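# Lower the held peg into the plate's hole

## Task

The peg in the left hand starts a little above a plate, near the plate's hole. Lower it into that hole until it sits on the hole's bottom, without forcing or wedging it, since pressing too hard counts as failure.

## Robot and tools

Robot: two arms, left_arm and right_arm, each ending in a five-finger hand (left_arm a left hand, right_arm a right hand). The left hand already holds the peg. The right arm is not needed. Keep it still and away from the left arm, because a hit or a squeeze between the arms can end the scene as failed.

Scene frame: origin at table-top height, halfway between the two nominal arm bases. +z is up, +x points out over the table, and left_arm sits on the +y side. Calibrated bases: left_arm (+0.010, +0.328, +0.044) m, right_arm (-0.023, -0.296, +0.003) m, both turned almost not at all about z. Results give each hand point's end_effector_position in metres and end_effector_quat_wxyz, both in the scene frame, and each may be off by a few cm.

Hand point: a spot fixed to the palm, 0.15 m out from the wrist face along the fingers. Its +z runs along the straight fingers and +y comes out of the palm. On the right hand +x points away from the thumb; on the left hand +x points toward the thumb. A wrist bracket on the little-finger side can strike things. The arms track commands loosely and often rest 1 to 3 cm (sometimes 5 cm) short, mostly low, with no contact involved. A loaded elbow may also sag. Orientation commands are clipped to within 40 degrees of the measured orientation at each step.

Row layout (used by execute_actions and move): one flat list of 28 numbers, all in [-1, 1], covering both arms even when only one moves. Order: left dx, dy, dz, rx, ry, rz; left hand little, ring, middle, index, thumb_bend, thumb_turn; left force_limit, speed; then the same 14 for the right arm. The six pose numbers are offsets, not poses. They count from that arm's current Hand target (shown in the result) along the Hand target's own axes, not the scene axes. Scale: 1.0 equals 0.6 m for dx, dy, dz and 180 degrees for rx, ry, rz, where rx, ry, rz together form a single rotation vector. All six at 0 asks again for the present Hand target. Repeating an offset in a later call moves the arm further.

Hand numbers: each finger runs from +1 (straight, open) to -1 (curled). thumb_bend runs from +1 straight to -1 fully bent. thumb_turn runs from +1 beside the palm to -1 across in front of it. force_limit goes from -1 (about 0 N) to +1 (10 N, or 15 N for the two thumb motors). Speed ramps from near zero at -1 to full at +0.48 and stays full above that. The eight hand numbers never mean 'no change'. To keep the peg grip exactly as it is, resend the eight numbers of the last row actually executed for that hand. If no row has been executed yet, send its hand_measured six values followed by hand_force_limit and hand_speed. Sending a more open finger value loosens the grip and may drop the peg.

execute_actions(actions, cameras): actions is a list of actions. Each action has up to 15 rows, each row lasting 1/30 s. A shorter action holds its final row for the remaining steps. Every row counts from the Hand target at the start of that action. cameras is a list of names, ["all"], or []. Images come back only when actions is empty or when cameras are requested.

move(target, speed, blend, blocking, cameras): drives the hand points in straight lines. target is one 28-number row, or up to 15 rows, with every row measured from the same starting Hand targets. speed is the top speed in m/s, from 0.002 to 4.3 (default 0.25), and turning is capped at twice that in rad/s. You may give one speed per target. blend is a corner radius in m, one value or one per target; 0 means stopping at each target. blocking=false returns after about 0.5 s while the motion carries on. Paths end together and are cut off at 10 s, and they do not avoid obstacles. A faster move or a target set further past a contact presses harder, so for insertion use low speeds such as 0.01 to 0.03 m/s and small downward steps. The result adds a 'move:' line with an ending such as done, off_target, moving, held or fault, plus limits such as paced or held.

wait(seconds 0 to 10, cameras) lets time pass. stop(cameras) brakes a running move. zoom_image(camera, region) magnifies part of the newest image from cam_head_left, cam_head_right or cam_high (each 672x504). region is [x0, y0, x1, y1] in pixels from the top-left corner, at most 504 wide and 504 high. show_instructions() displays the reference pages. finished_scene(scene=1) ends the scene for good.

Result readings: hand_measured, hand_stopped_by (moving, target, force, stalled, fault) and hand_load_n each list six values in motor order. A load dropping toward 0 signals a lost grip. Joint torques include the arm's own weight; indices 3 and 4 wrap at ±28 N m. Any motor reaching 85 °C triggers MOTOR HOT, and 100 °C drops the arm for 30 to 60 s, so avoid long pushes against something.

Avoid: ramming the peg down, holding a press once the peg is seated (command back up past the hand point to release), letting the peg fall, knocking anything off the table, and fast swings. Once the peg rests on the hole's bottom, check with cameras and zoom before finishing.

Each tool is called by a JSON object that holds its "method" and its "body".

Reference images:

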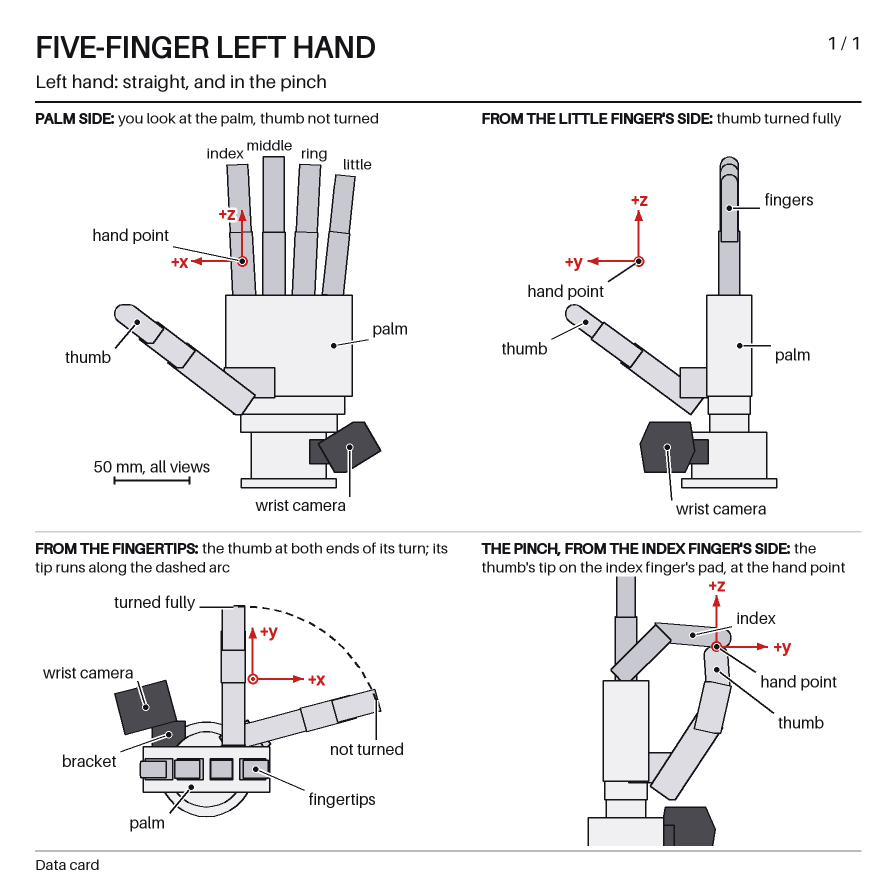

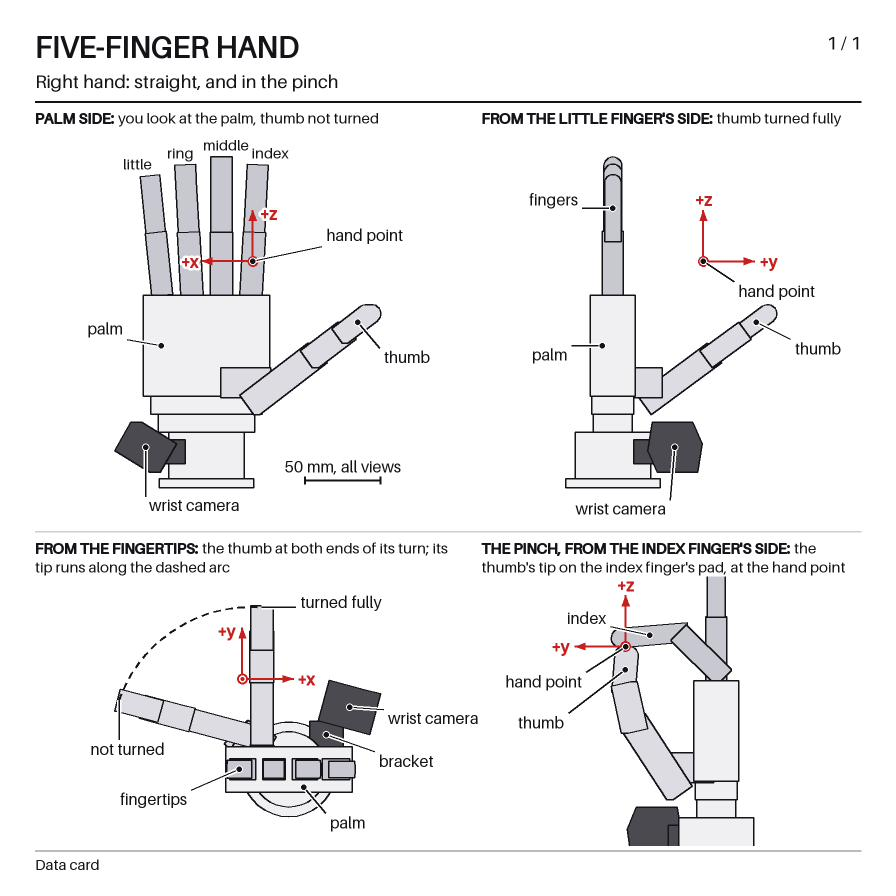

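## Session

{"method": "execute_actions", "body": {"actions": []}}

Scene clock: 0.00 s.
left_arm: end_effector_position=(+0.3984, +0.1110, +0.2079) hand_measured=(-1.000, -1.000, +0.264, +0.254, +0.326, -0.948) hand_load_n=(+0.0, +0.0, +9.0, +11.5, +15.0, +0.0) hand_stopped_by=(target, target, force, force, target, target) hand_force_limit=1.00 hand_speed=-0.90 end_effector_quat_wxyz=(+0.245, -0.459, +0.759, -0.391) | right_arm: end_effector_position=(+0.5193, -0.2803, +0.4351) hand_measured=(+1.000, +1.000, +1.000, +1.000, +1.000, +1.000) hand_load_n=(+0.0, +0.0, +0.5, +0.0, +0.0, +0.0) hand_stopped_by=(target, target, target, target, target, target) hand_force_limit=0.00 hand_speed=-0.80 end_effector_quat_wxyz=(+0.493, -0.493, +0.507, -0.507)
Joint positions: left_arm=[-0.425 1.07 0.73 -0.273 0.028 0.036] | right_arm=[0 1.047 1.047 0 0 0]
Joint velocities: within noise
Joint torques (N m): no reading
Motor temperatures (°C): left_arm=[33 33 32 34 32 31] | right_arm=[34 31 33 31 34 31]
Heat: left arm: hottest wrist pitch 34 °C; right arm: hottest waist 34 °C.
Hand target: left_arm +0.4057, +0.1076, +0.2206; +0.251, -0.456, +0.754, -0.400 | right_arm +0.5213, -0.2803, +0.4508; +0.500, -0.487, +0.500, -0.513

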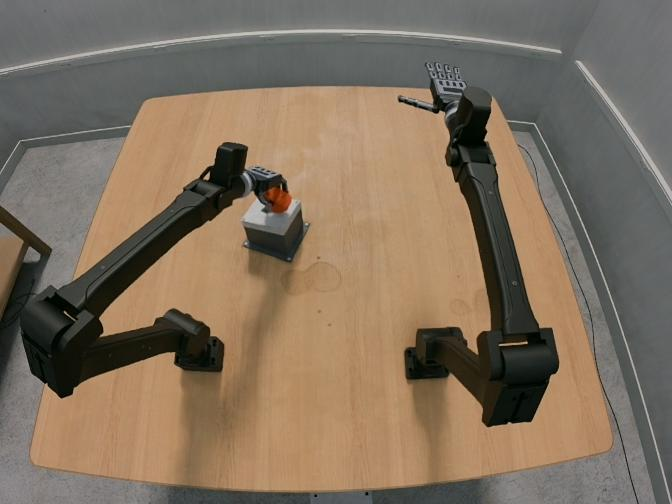

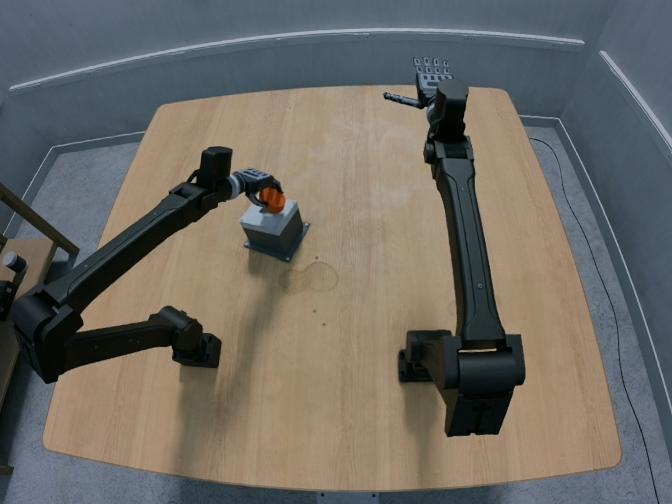

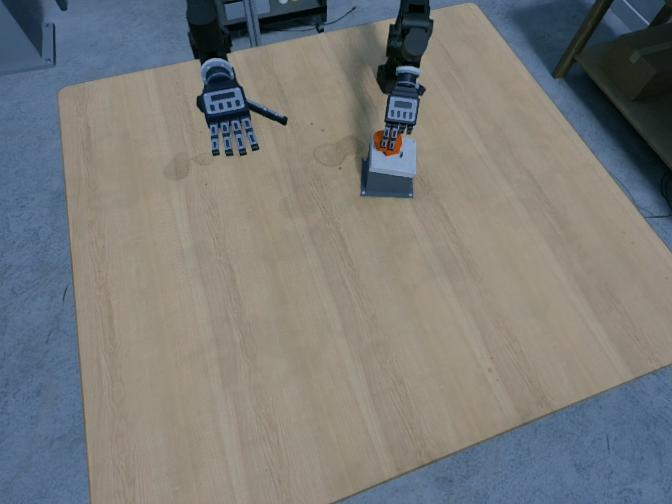

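{"method": "zoom_image", "body": {"camera": "cam_head_left", "region": [210, 130, 340, 270]}}

{"method": "zoom_image", "body": {"camera": "cam_head_right", "region": [210, 130, 340, 270]}}

{"method": "zoom_image", "body": {"camera": "cam_high", "region": [340, 60, 470, 210]}}

Scaled by 3.600.

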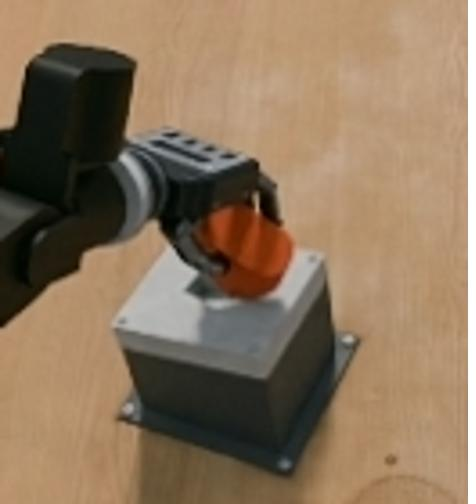

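Scaled by 3.600.

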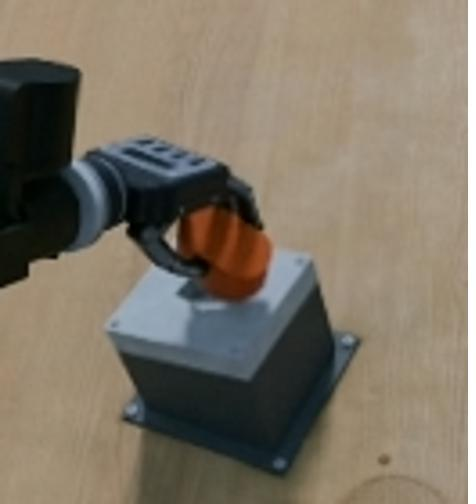

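Scaled by 3.360.

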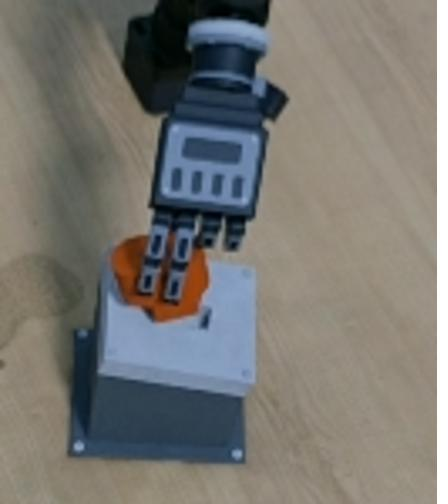

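{"method": "zoom_image", "body": {"camera": "cam_head_left", "region": [235, 160, 305, 240]}}

{"method": "zoom_image", "body": {"camera": "cam_head_right", "region": [235, 160, 305, 240]}}

{"method": "zoom_image", "body": {"camera": "cam_high", "region": [360, 110, 425, 180]}}

Scaled by 6.300.

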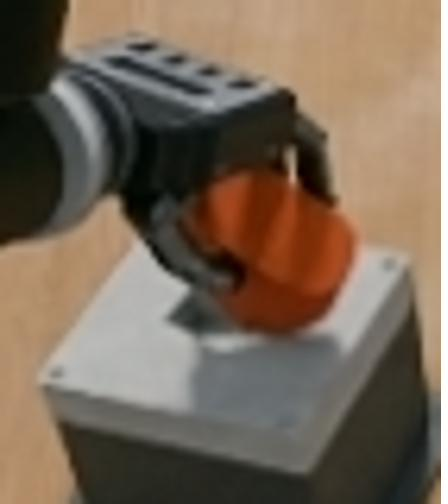

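Scaled by 6.300.

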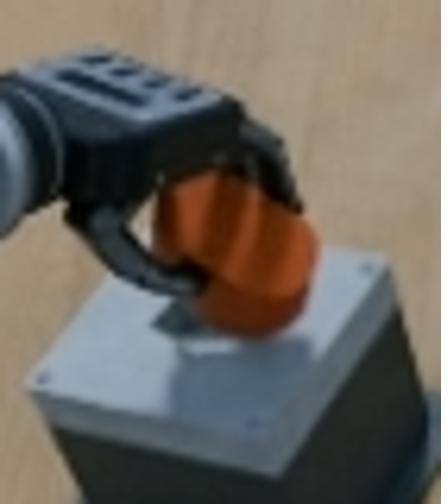

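Scaled by 7.200.

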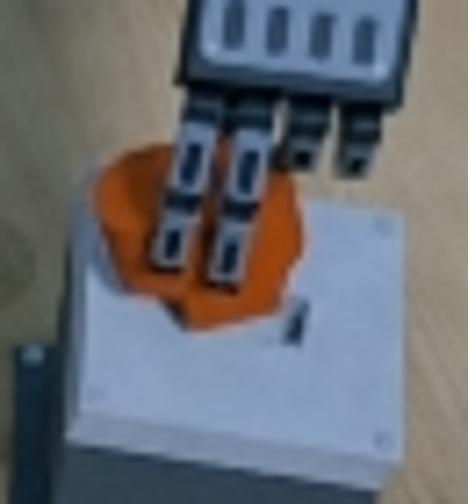

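{"method": "move", "body": {"target": [-0.0019,-0.111,-0.0737,0,0,0,-1,-1,0.264,0.254,0.326,-0.948,1,-0.9,0,0,0,0,0,0,1,1,1,1,1,1,0,-0.8], "speed": 0.08, "cameras": ["all"]}}

Scene clock: 5.90 s.
left_arm: end_effector_position=(+0.3883, +0.1157, +0.2557) hand_measured=(-1.000, -1.000, +0.264, +0.254, +0.332, -0.948) hand_load_n=(+0.0, +0.0, +8.0, +10.0, +13.0, +0.5) hand_stopped_by=(target, target, force, force, target, target) hand_force_limit=1.00 hand_speed=-0.90 end_effector_quat_wxyz=(+0.232, -0.466, +0.769, -0.371) | right_arm: end_effector_position=(+0.5193, -0.2803, +0.4351) hand_measured=(+1.000, +1.000, +1.000, +1.000, +1.000, +1.000) hand_load_n=(+0.0, +0.0, +0.0, +0.0, +0.0, +0.0) hand_stopped_by=(target, target, target, target, target, target) hand_force_limit=0.00 hand_speed=-0.80 end_effector_quat_wxyz=(+0.493, -0.493, +0.507, -0.507)
Joint positions: left_arm=[-0.425 1.024 0.855 -0.496 0.028 0.036] | right_arm=[0 1.047 1.047 0 0 0]
Joint torques (N m): left_arm=[-1.32 -6.42 13.16 1.17 -0.03 -0.08] | right_arm=[-0.67 -7.18 10.69 1.96 -0.03 0]
Heat: left arm: hottest elbow 34 °C; right arm: hottest waist 34 °C.
Hand target: left_arm +0.4057, +0.1076, +0.3005; +0.251, -0.456, +0.754, -0.400 | right_arm +0.5213, -0.2803, +0.4508; +0.500, -0.487, +0.500, -0.513
Off the commanded pose: left_arm 0.049 m, 4 deg | right_arm 0.016 m, 1 deg.
move: off_target (left_arm, right_arm)

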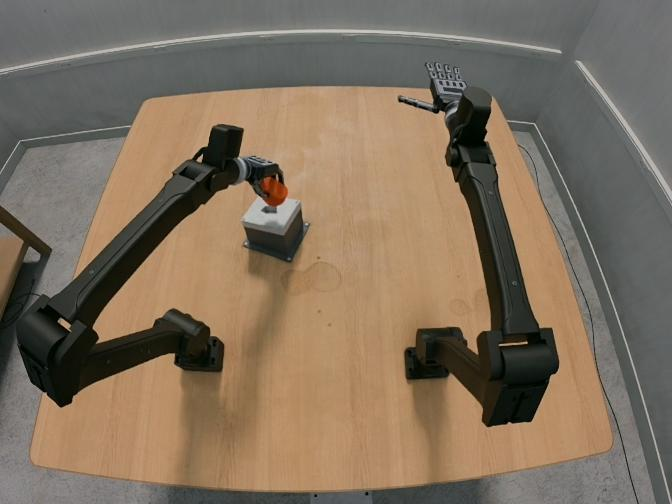

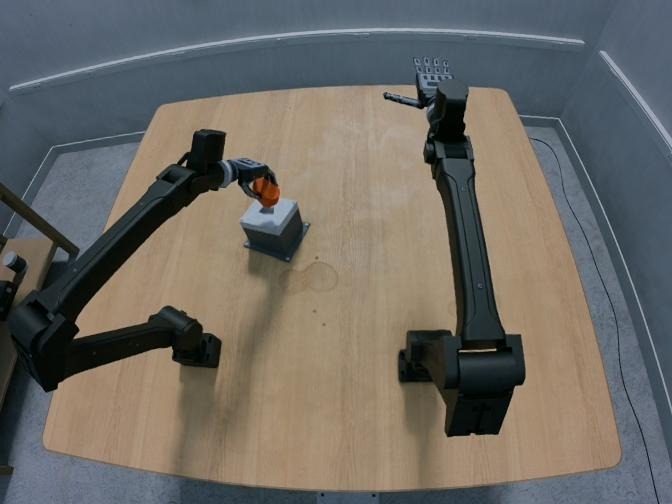

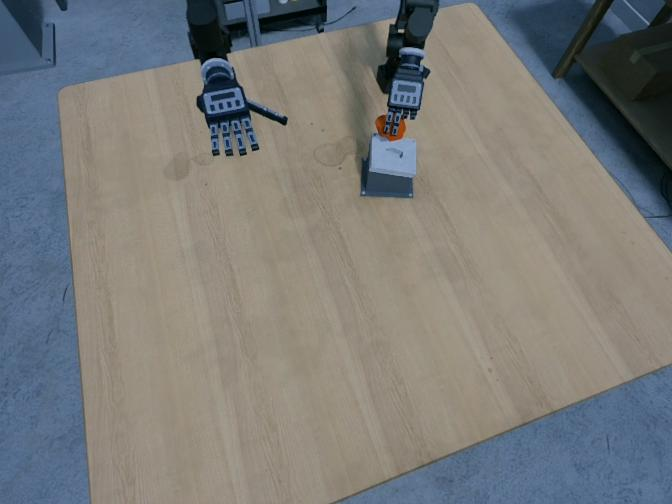

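{"method": "zoom_image", "body": {"camera": "cam_head_left", "region": [225, 145, 315, 270]}}

{"method": "zoom_image", "body": {"camera": "cam_head_right", "region": [225, 145, 315, 270]}}

{"method": "zoom_image", "body": {"camera": "cam_high", "region": [360, 90, 430, 200]}}

Scaled by 4.032.

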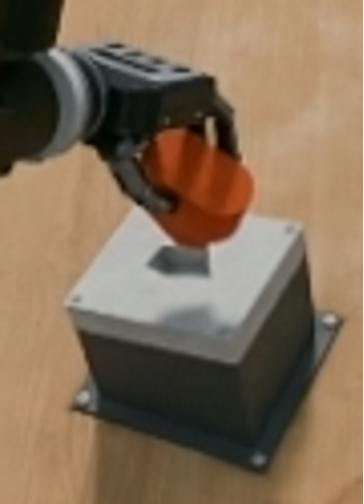

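Scaled by 4.032.

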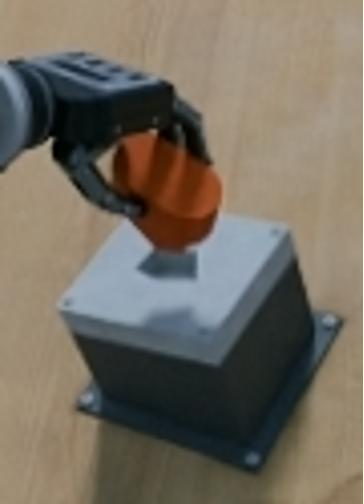

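Scaled by 4.582.

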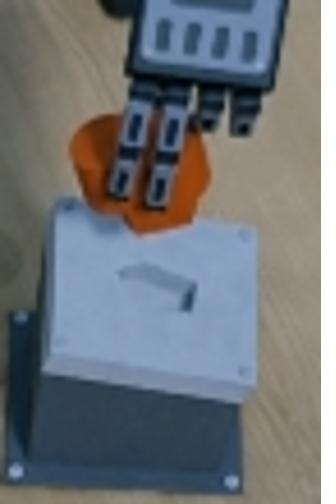

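{"method": "move", "body": {"target": [-0.1198,-0.048,-0.1052,0,0,0,-1,-1,0.264,0.254,0.326,-0.948,1,-0.9,0,0,0,0,0,0,1,1,1,1,1,1,0,-0.8], "speed": 0.1, "cameras": ["all"]}}

{"method": "zoom_image", "body": {"camera": "cam_head_left", "region": [215, 125, 315, 270]}}

{"method": "zoom_image", "body": {"camera": "cam_head_right", "region": [215, 125, 315, 270]}}

{"method": "zoom_image", "body": {"camera": "cam_high", "region": [360, 70, 440, 200]}}

Scene clock: 10.20 s.
left_arm: end_effector_position=(+0.3918, +0.1873, +0.3154) hand_measured=(-1.000, -1.000, +0.264, +0.254, +0.332, -0.948) hand_load_n=(+0.0, +0.0, +8.0, +10.0, +13.0, +0.0) hand_stopped_by=(target, target, force, force, target, target) hand_force_limit=1.00 hand_speed=-0.90 end_effector_quat_wxyz=(+0.224, -0.470, +0.766, -0.377) | right_arm: end_effector_position=(+0.5193, -0.2803, +0.4351) hand_measured=(+1.000, +1.000, +1.000, +1.000, +1.000, +1.000) hand_load_n=(-0.5, +0.0, +0.0, +0.0, +0.0, -0.5) hand_stopped_by=(target, target, target, target, target, target) hand_force_limit=0.00 hand_speed=-0.80 end_effector_quat_wxyz=(+0.493, -0.493, +0.507, -0.507)
Joint positions: left_arm=[-0.189 0.959 0.974 -0.699 0.226 0.166] | right_arm=[0 1.047 1.047 0 0 0]
Joint torques (N m): left_arm=[-0.15 -5.83 13.26 0.99 0.18 0.01] | right_arm=[-0.67 -7 10.71 2 -0.03 0.02]
Heat: left arm: hottest elbow 35 °C; right arm: hottest waist 34 °C.
Hand target: left_arm +0.4057, +0.1876, +0.3604; +0.251, -0.456, +0.754, -0.400 | right_arm +0.5213, -0.2803, +0.4508; +0.500, -0.487, +0.500, -0.513
Off the commanded pose: left_arm 0.047 m, 5 deg | right_arm 0.016 m, 1 deg.
move: off_target (left_arm, right_arm)

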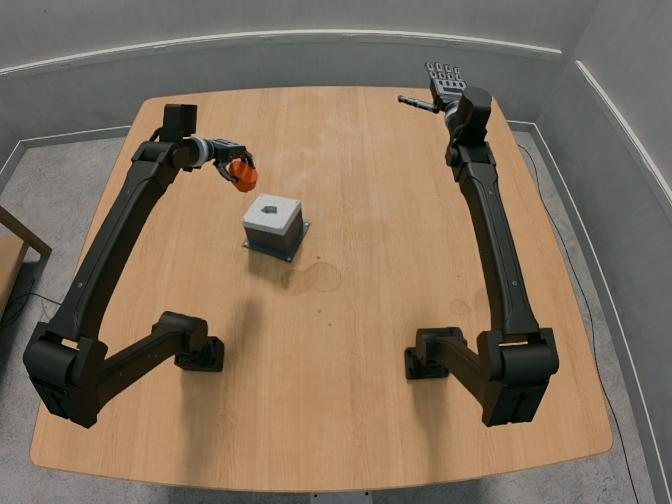

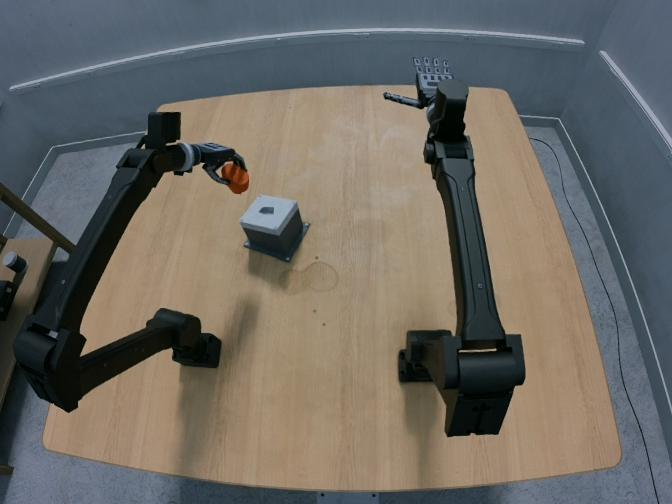

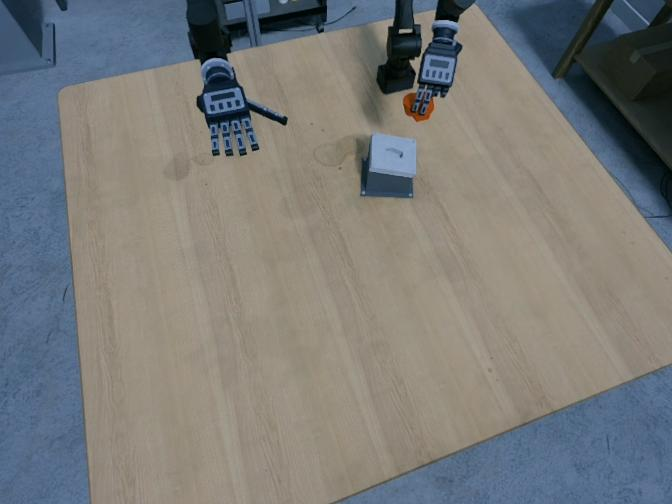

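Scaled by 3.476.

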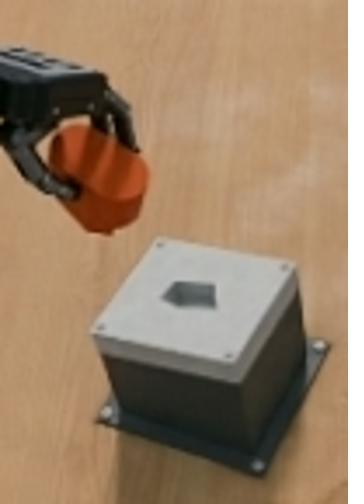

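Scaled by 3.476.

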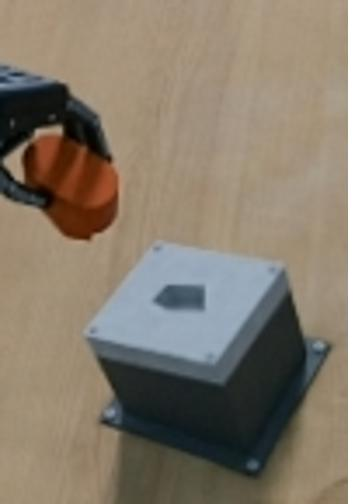

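Scaled by 3.877.

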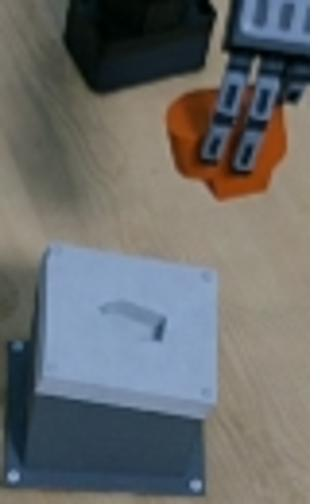

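{"method": "move", "body": {"target": [-0.0019,-0.111,-0.0737,0.296,-0.088,0.125,-1,-1,0.264,0.254,0.326,-0.948,1,-0.9,0,0,0,0,0,0,1,1,1,1,1,1,0,-0.8], "speed": 0.2, "cameras": ["all"]}}

{"method": "zoom_image", "body": {"camera": "cam_high", "region": [370, 40, 470, 140]}}

{"method": "zoom_image", "body": {"camera": "cam_head_left", "region": [185, 105, 285, 205]}}

Scene clock: 17.57 s.
left_arm: end_effector_position=(+0.4077, +0.1894, +0.4334) hand_measured=(-1.000, -1.000, +0.264, +0.254, +0.332, -0.948) hand_load_n=(+0.0, +0.0, +7.0, +9.5, +13.0, +0.5) hand_stopped_by=(target, target, force, force, target, target) hand_force_limit=1.00 hand_speed=-0.90 end_effector_quat_wxyz=(+0.587, -0.207, +0.537, -0.570) | right_arm: end_effector_position=(+0.5193, -0.2803, +0.4351) hand_measured=(+1.000, +1.000, +1.000, +1.000, +1.000, +1.000) hand_load_n=(+0.0, +0.0, +0.0, +0.0, +0.0, +0.0) hand_stopped_by=(target, target, target, target, target, target) hand_force_limit=0.00 hand_speed=-0.80 end_effector_quat_wxyz=(+0.493, -0.493, +0.507, -0.507)
Joint positions: left_arm=[-0.249 0.677 0.524 0.501 0.139 0.382] | right_arm=[0 1.047 1.047 0 0 0]
Joint torques (N m): left_arm=[-1.49 -1.03 7.76 3.03 -0.05 0.1] | right_arm=[-0.79 -7.18 10.73 1.98 -0.03 0.01]
Heat: left arm: hottest elbow 36 °C; right arm: hottest elbow 35 °C.
Hand target: left_arm +0.4057, +0.1875, +0.4404; +0.595, -0.195, +0.528, -0.574 | right_arm +0.5213, -0.2803, +0.4508; +0.500, -0.487, +0.500, -0.513
Off the commanded pose: left_arm 0.007 m, 2 deg | right_arm 0.016 m, 1 deg.
move: off_target (right_arm)

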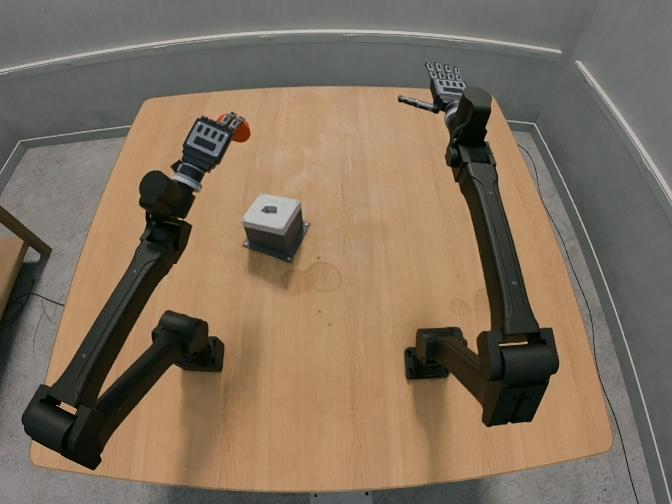

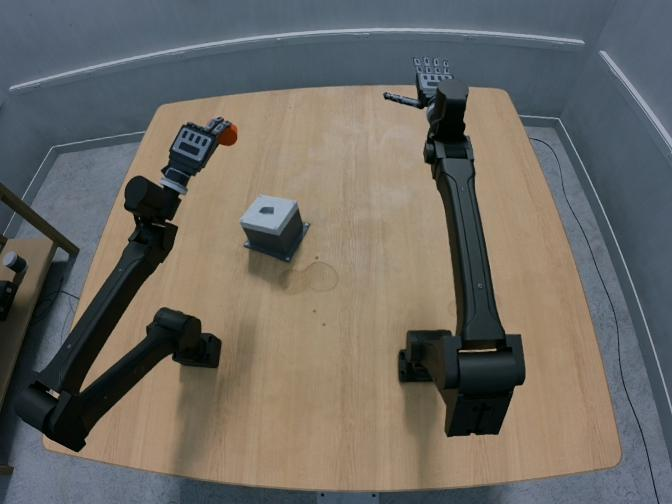

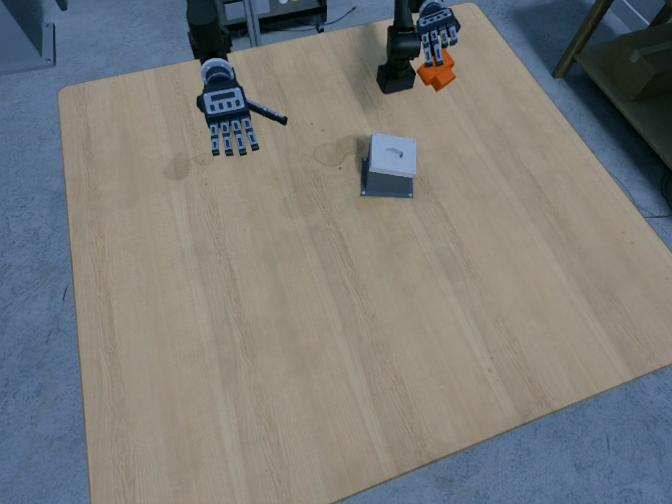

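Scaled by 5.040.

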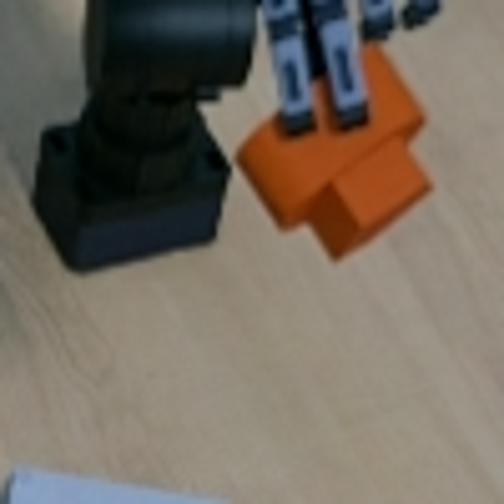

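Scaled by 5.040.

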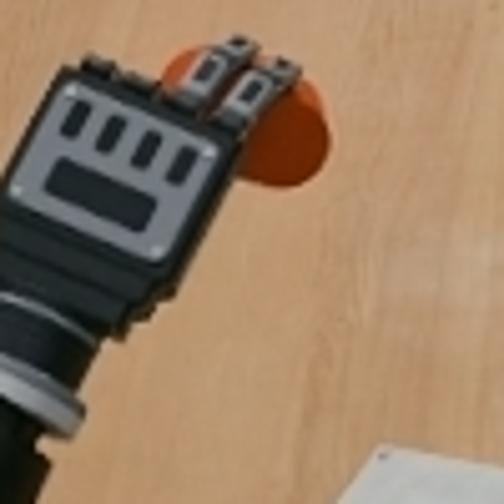

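{"method": "zoom_image", "body": {"camera": "cam_high", "region": [412, 42, 462, 97]}}

Scaled by 9.164.

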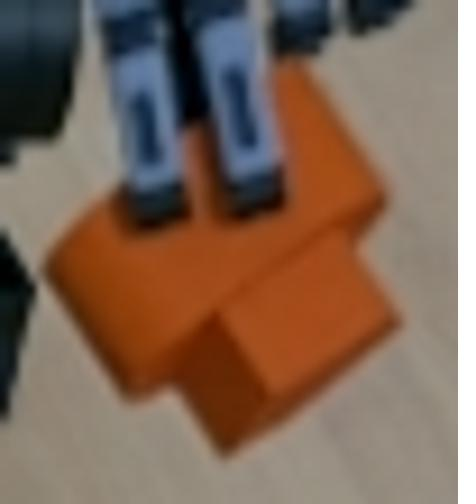

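{"method": "zoom_image", "body": {"camera": "cam_high", "region": [355, 125, 425, 205]}}

{"method": "zoom_image", "body": {"camera": "cam_head_left", "region": [235, 185, 315, 265]}}

{"method": "zoom_image", "body": {"camera": "cam_head_right", "region": [235, 185, 315, 265]}}

Scaled by 6.300.

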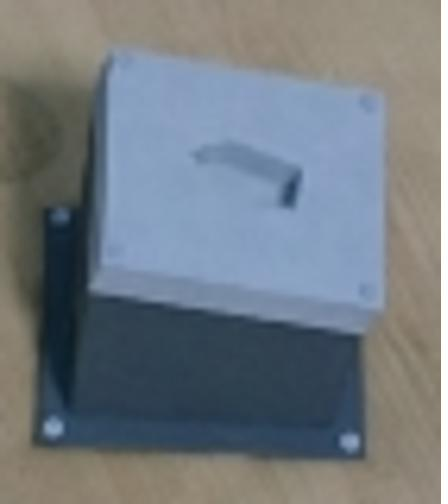

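Scaled by 6.300.

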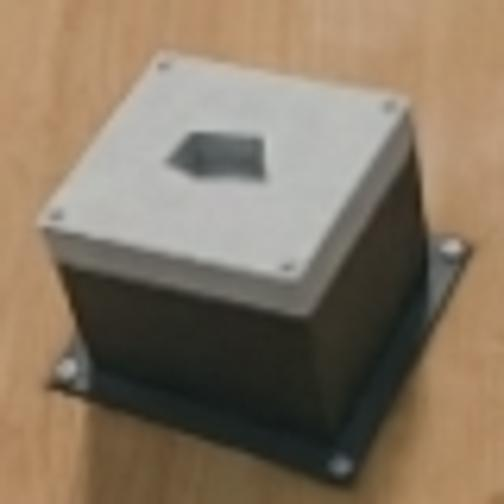

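Scaled by 6.300.

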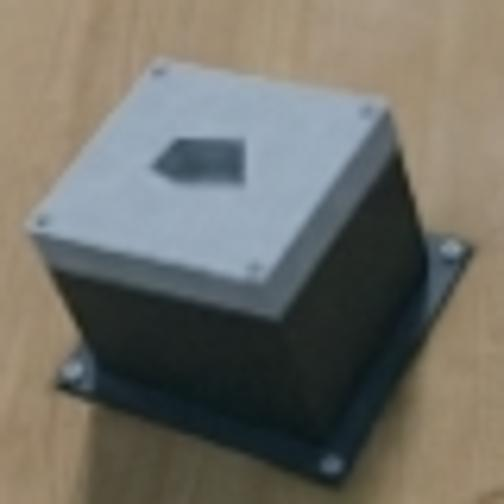

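{"method": "move", "body": {"target": [-0.02,-0.042,0.018,0.222,-0.066,0.0935,-1,-1,0.264,0.254,0.326,-0.948,1,-0.9,0,0,0,0,0,0,1,1,1,1,1,1,0,-0.8], "speed": 0.2, "cameras": ["all"]}}

{"method": "zoom_image", "body": {"camera": "cam_high", "region": [400, 20, 470, 100]}}

{"method": "zoom_image", "body": {"camera": "cam_head_left", "region": [185, 85, 285, 185]}}

Scene clock: 37.17 s.
left_arm: end_effector_position=(+0.4074, +0.1824, +0.4540) hand_measured=(-1.000, -1.000, +0.264, +0.254, +0.332, -0.948) hand_load_n=(+0.0, +0.0, +7.0, +9.5, +13.0, +0.5) hand_stopped_by=(target, target, force, force, target, target) hand_force_limit=1.00 hand_speed=-0.90 end_effector_quat_wxyz=(+0.723, -0.007, +0.369, -0.584) | right_arm: end_effector_position=(+0.5193, -0.2803, +0.4351) hand_measured=(+1.000, +1.000, +1.000, +1.000, +1.000, +1.000) hand_load_n=(+0.0, +0.0, +0.0, +0.0, +0.0, -0.5) hand_stopped_by=(target, target, target, target, target, target) hand_force_limit=0.00 hand_speed=-0.80 end_effector_quat_wxyz=(+0.493, -0.493, +0.507, -0.507)
Joint positions: left_arm=[-0.223 1.075 0.394 1.543 0.291 0.551] | right_arm=[0 1.047 1.047 0 0 0]
Joint torques (N m): left_arm=[-0.5 -3.9 7.32 2 -0.2 0.1] | right_arm=[-0.67 -7.24 10.66 1.96 -0.03 0.01]
Motor temperatures (°C): left_arm=[33 33 37 35 32 31] | right_arm=[34 31 37 31 34 31]
Heat: left arm: hottest elbow 37 °C; right arm: hottest elbow 37 °C.
Hand target: left_arm +0.4055, +0.1875, +0.4704; +0.751, +0.039, +0.261, -0.605 | right_arm +0.5213, -0.2803, +0.4508; +0.500, -0.487, +0.500, -0.513
Off the commanded pose: left_arm 0.017 m, 14 deg | right_arm 0.016 m, 1 deg.
joint sent to its limit (left arm) — joint 4 (wrist pitch), upper limit. The joint targets are off in orientation, not in position.
move: off_target (left_arm, right_arm)

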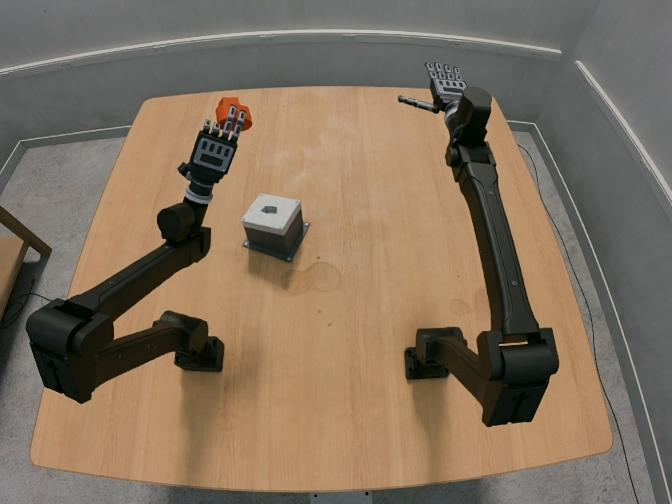

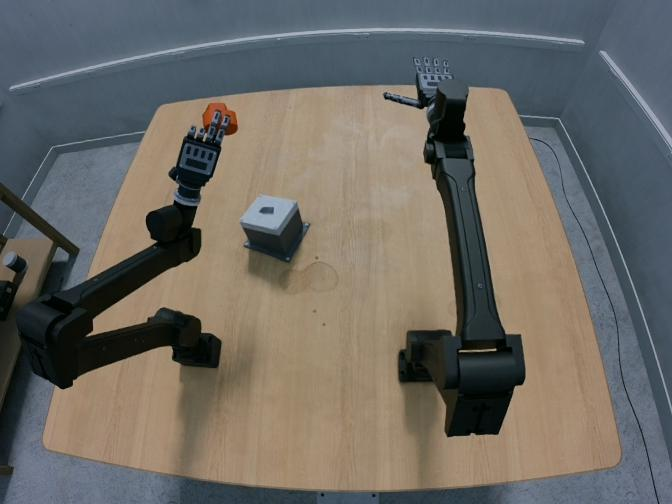

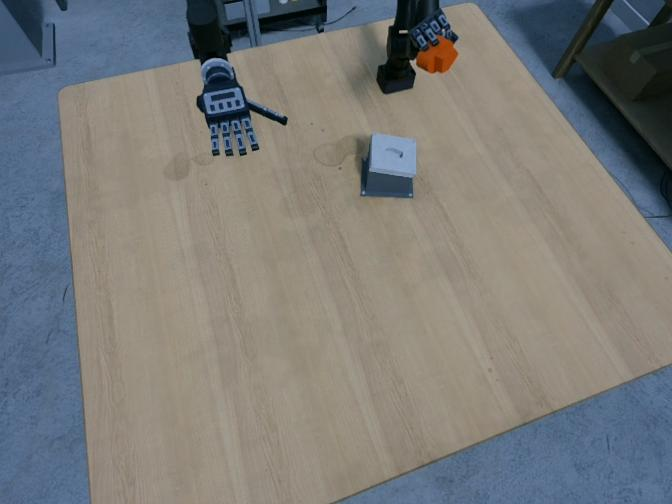

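Scaled by 6.300.

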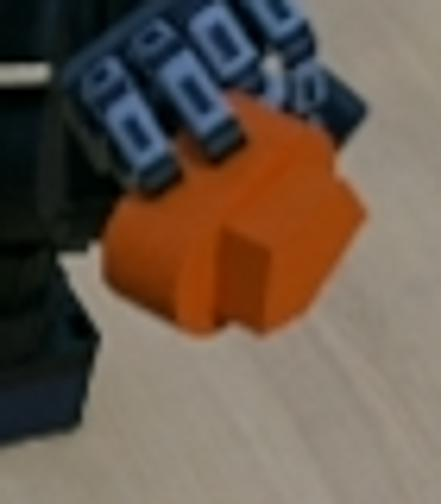

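Scaled by 5.040.

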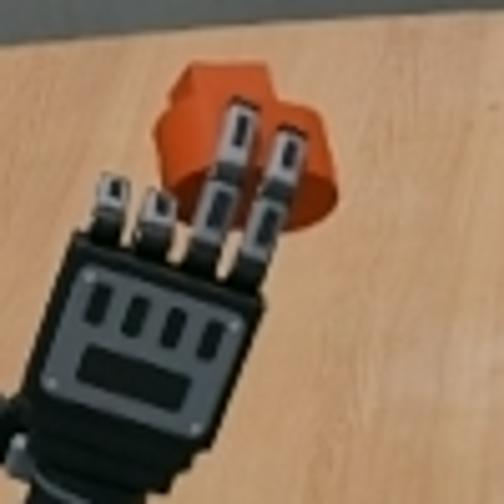

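{"method": "zoom_image", "body": {"camera": "cam_high", "region": [412, 30, 462, 80]}}

{"method": "zoom_image", "body": {"camera": "cam_head_left", "region": [205, 90, 260, 140]}}

{"method": "zoom_image", "body": {"camera": "cam_head_right", "region": [190, 95, 245, 145]}}

Scaled by 10.080.

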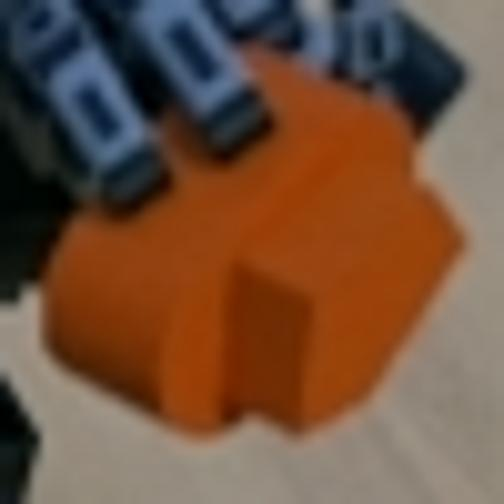

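Scaled by 9.164.

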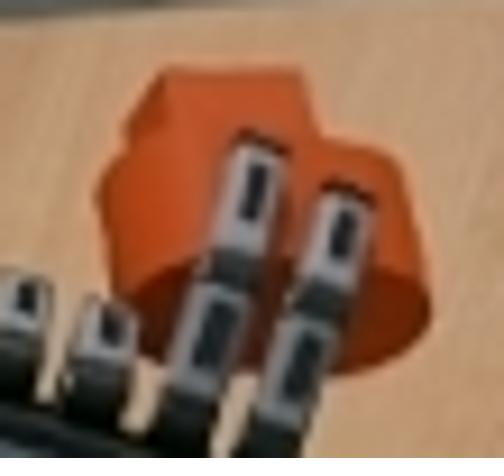

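Scaled by 9.164.

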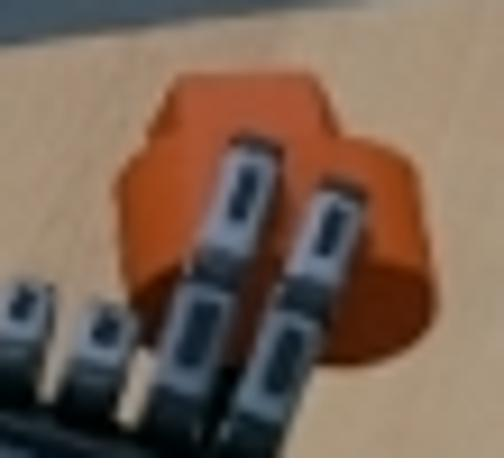

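{"method": "zoom_image", "body": {"camera": "cam_high", "region": [378, 138, 410, 170]}}

{"method": "zoom_image", "body": {"camera": "cam_head_left", "region": [250, 195, 290, 225]}}

{"method": "zoom_image", "body": {"camera": "cam_head_right", "region": [248, 195, 288, 225]}}

Scaled by 15.750.

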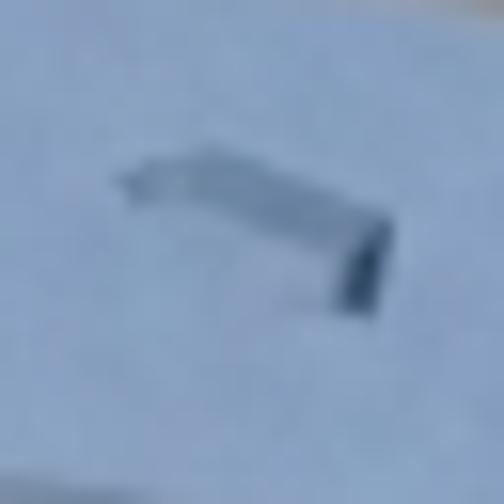

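Scaled by 12.600.

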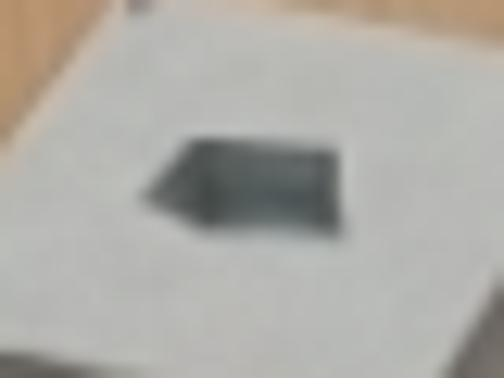

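Scaled by 12.600.

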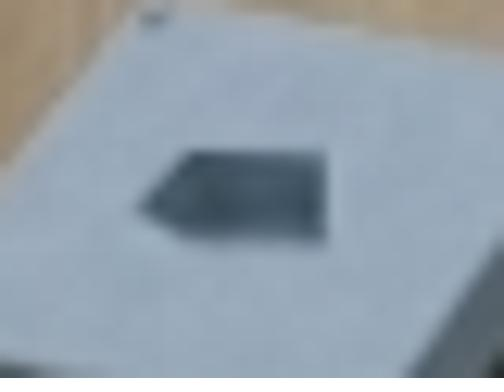

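{"method": "move", "body": {"target": [0.064,-0.168,0.041,0.0854,0.05,-0.1674,-1,-1,0.264,0.254,0.326,-0.948,1,-0.9,0,0,0,0,0,0,1,1,1,1,1,1,0,-0.8], "speed": 0.2, "cameras": ["all"]}}

{"method": "zoom_image", "body": {"camera": "cam_high", "region": [370, 20, 440, 90]}}

{"method": "zoom_image", "body": {"camera": "cam_head_left", "region": [220, 85, 300, 165]}}

Scene clock: 62.43 s.
left_arm: end_effector_position=(+0.3325, +0.1180, +0.4745) hand_measured=(-1.000, -1.000, +0.264, +0.254, +0.332, -0.948) hand_load_n=(+0.0, +0.0, +7.0, +9.5, +13.0, +0.5) hand_stopped_by=(target, target, force, force, target, target) hand_force_limit=1.00 hand_speed=-0.90 end_effector_quat_wxyz=(-0.542, -0.037, -0.369, +0.754) | right_arm: end_effector_position=(+0.5193, -0.2803, +0.4351) hand_measured=(+1.000, +1.000, +1.000, +1.000, +1.000, +1.000) hand_load_n=(+0.0, +0.0, +0.0, +0.0, +0.0, -0.5) hand_stopped_by=(target, target, target, target, target, target) hand_force_limit=0.00 hand_speed=-0.80 end_effector_quat_wxyz=(+0.493, -0.493, +0.507, -0.507)
Joint positions: left_arm=[-0.266 0.966 0.394 1.546 0.502 0.107] | right_arm=[0 1.047 1.047 0 0 0]
Joint torques (N m): left_arm=[-2.2 -3.6 8.64 1.61 -0.68 -0.09] | right_arm=[-0.79 -7.18 10.66 2.03 -0.02 0.01]
Heat: left arm: hottest elbow 38 °C; right arm: hottest elbow 39 °C.
Hand target: left_arm +0.3255, +0.1175, +0.5004; -0.535, -0.116, -0.237, +0.803 | right_arm +0.5213, -0.2803, +0.4508; +0.500, -0.487, +0.500, -0.513
Off the commanded pose: left_arm 0.027 m, 19 deg | right_arm 0.016 m, 1 deg.
joint sent to its limit (left arm) — joint 4 (wrist pitch), upper limit. The joint targets are off in orientation, not in position.
move: off_target (left_arm, right_arm)

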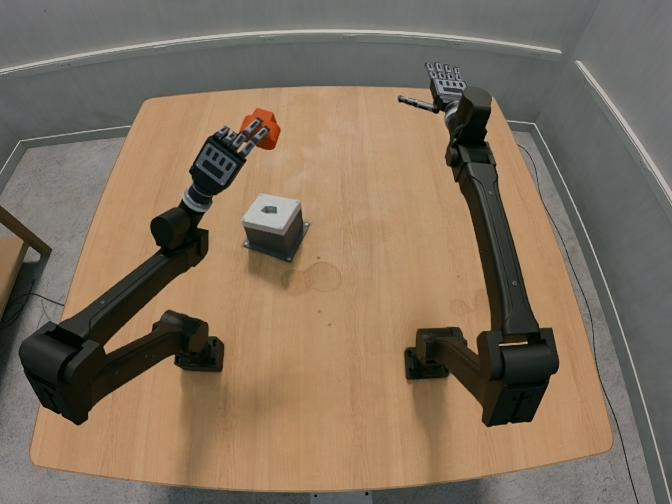

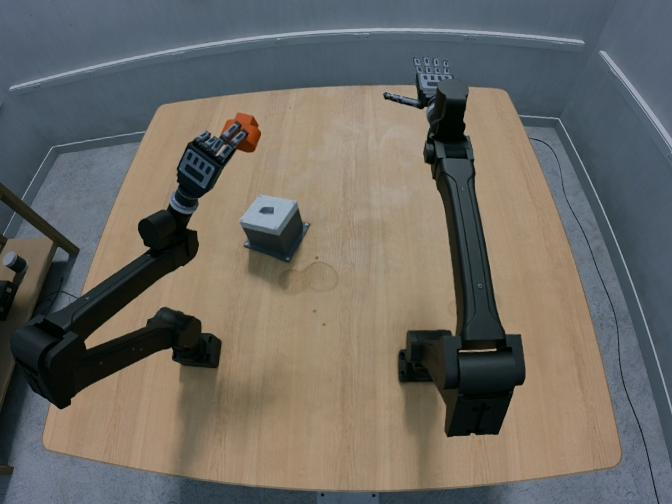

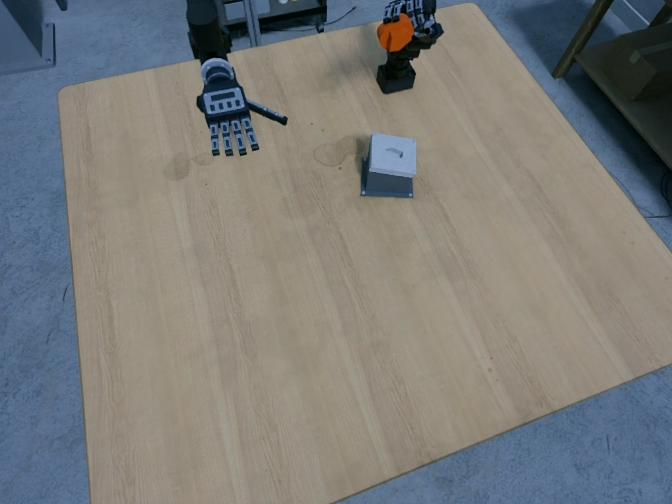

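Scaled by 7.200.

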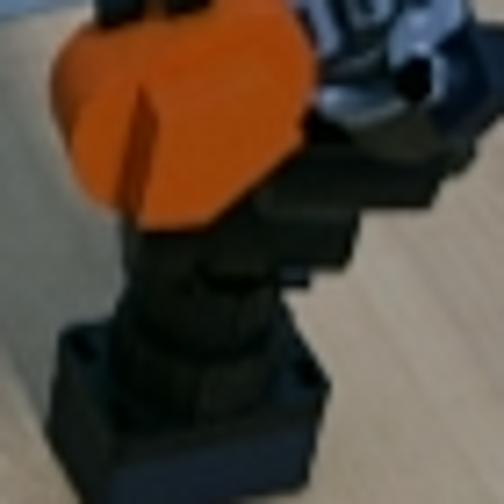

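Scaled by 6.300.

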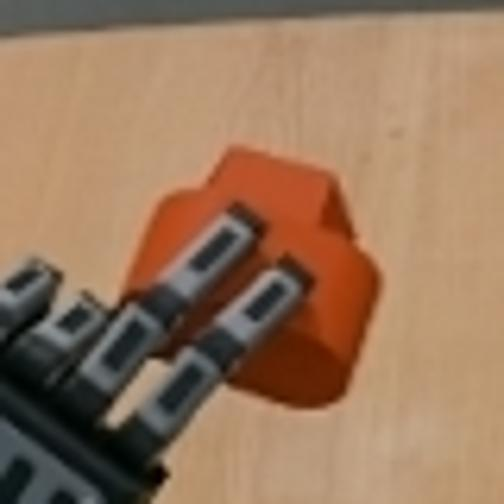

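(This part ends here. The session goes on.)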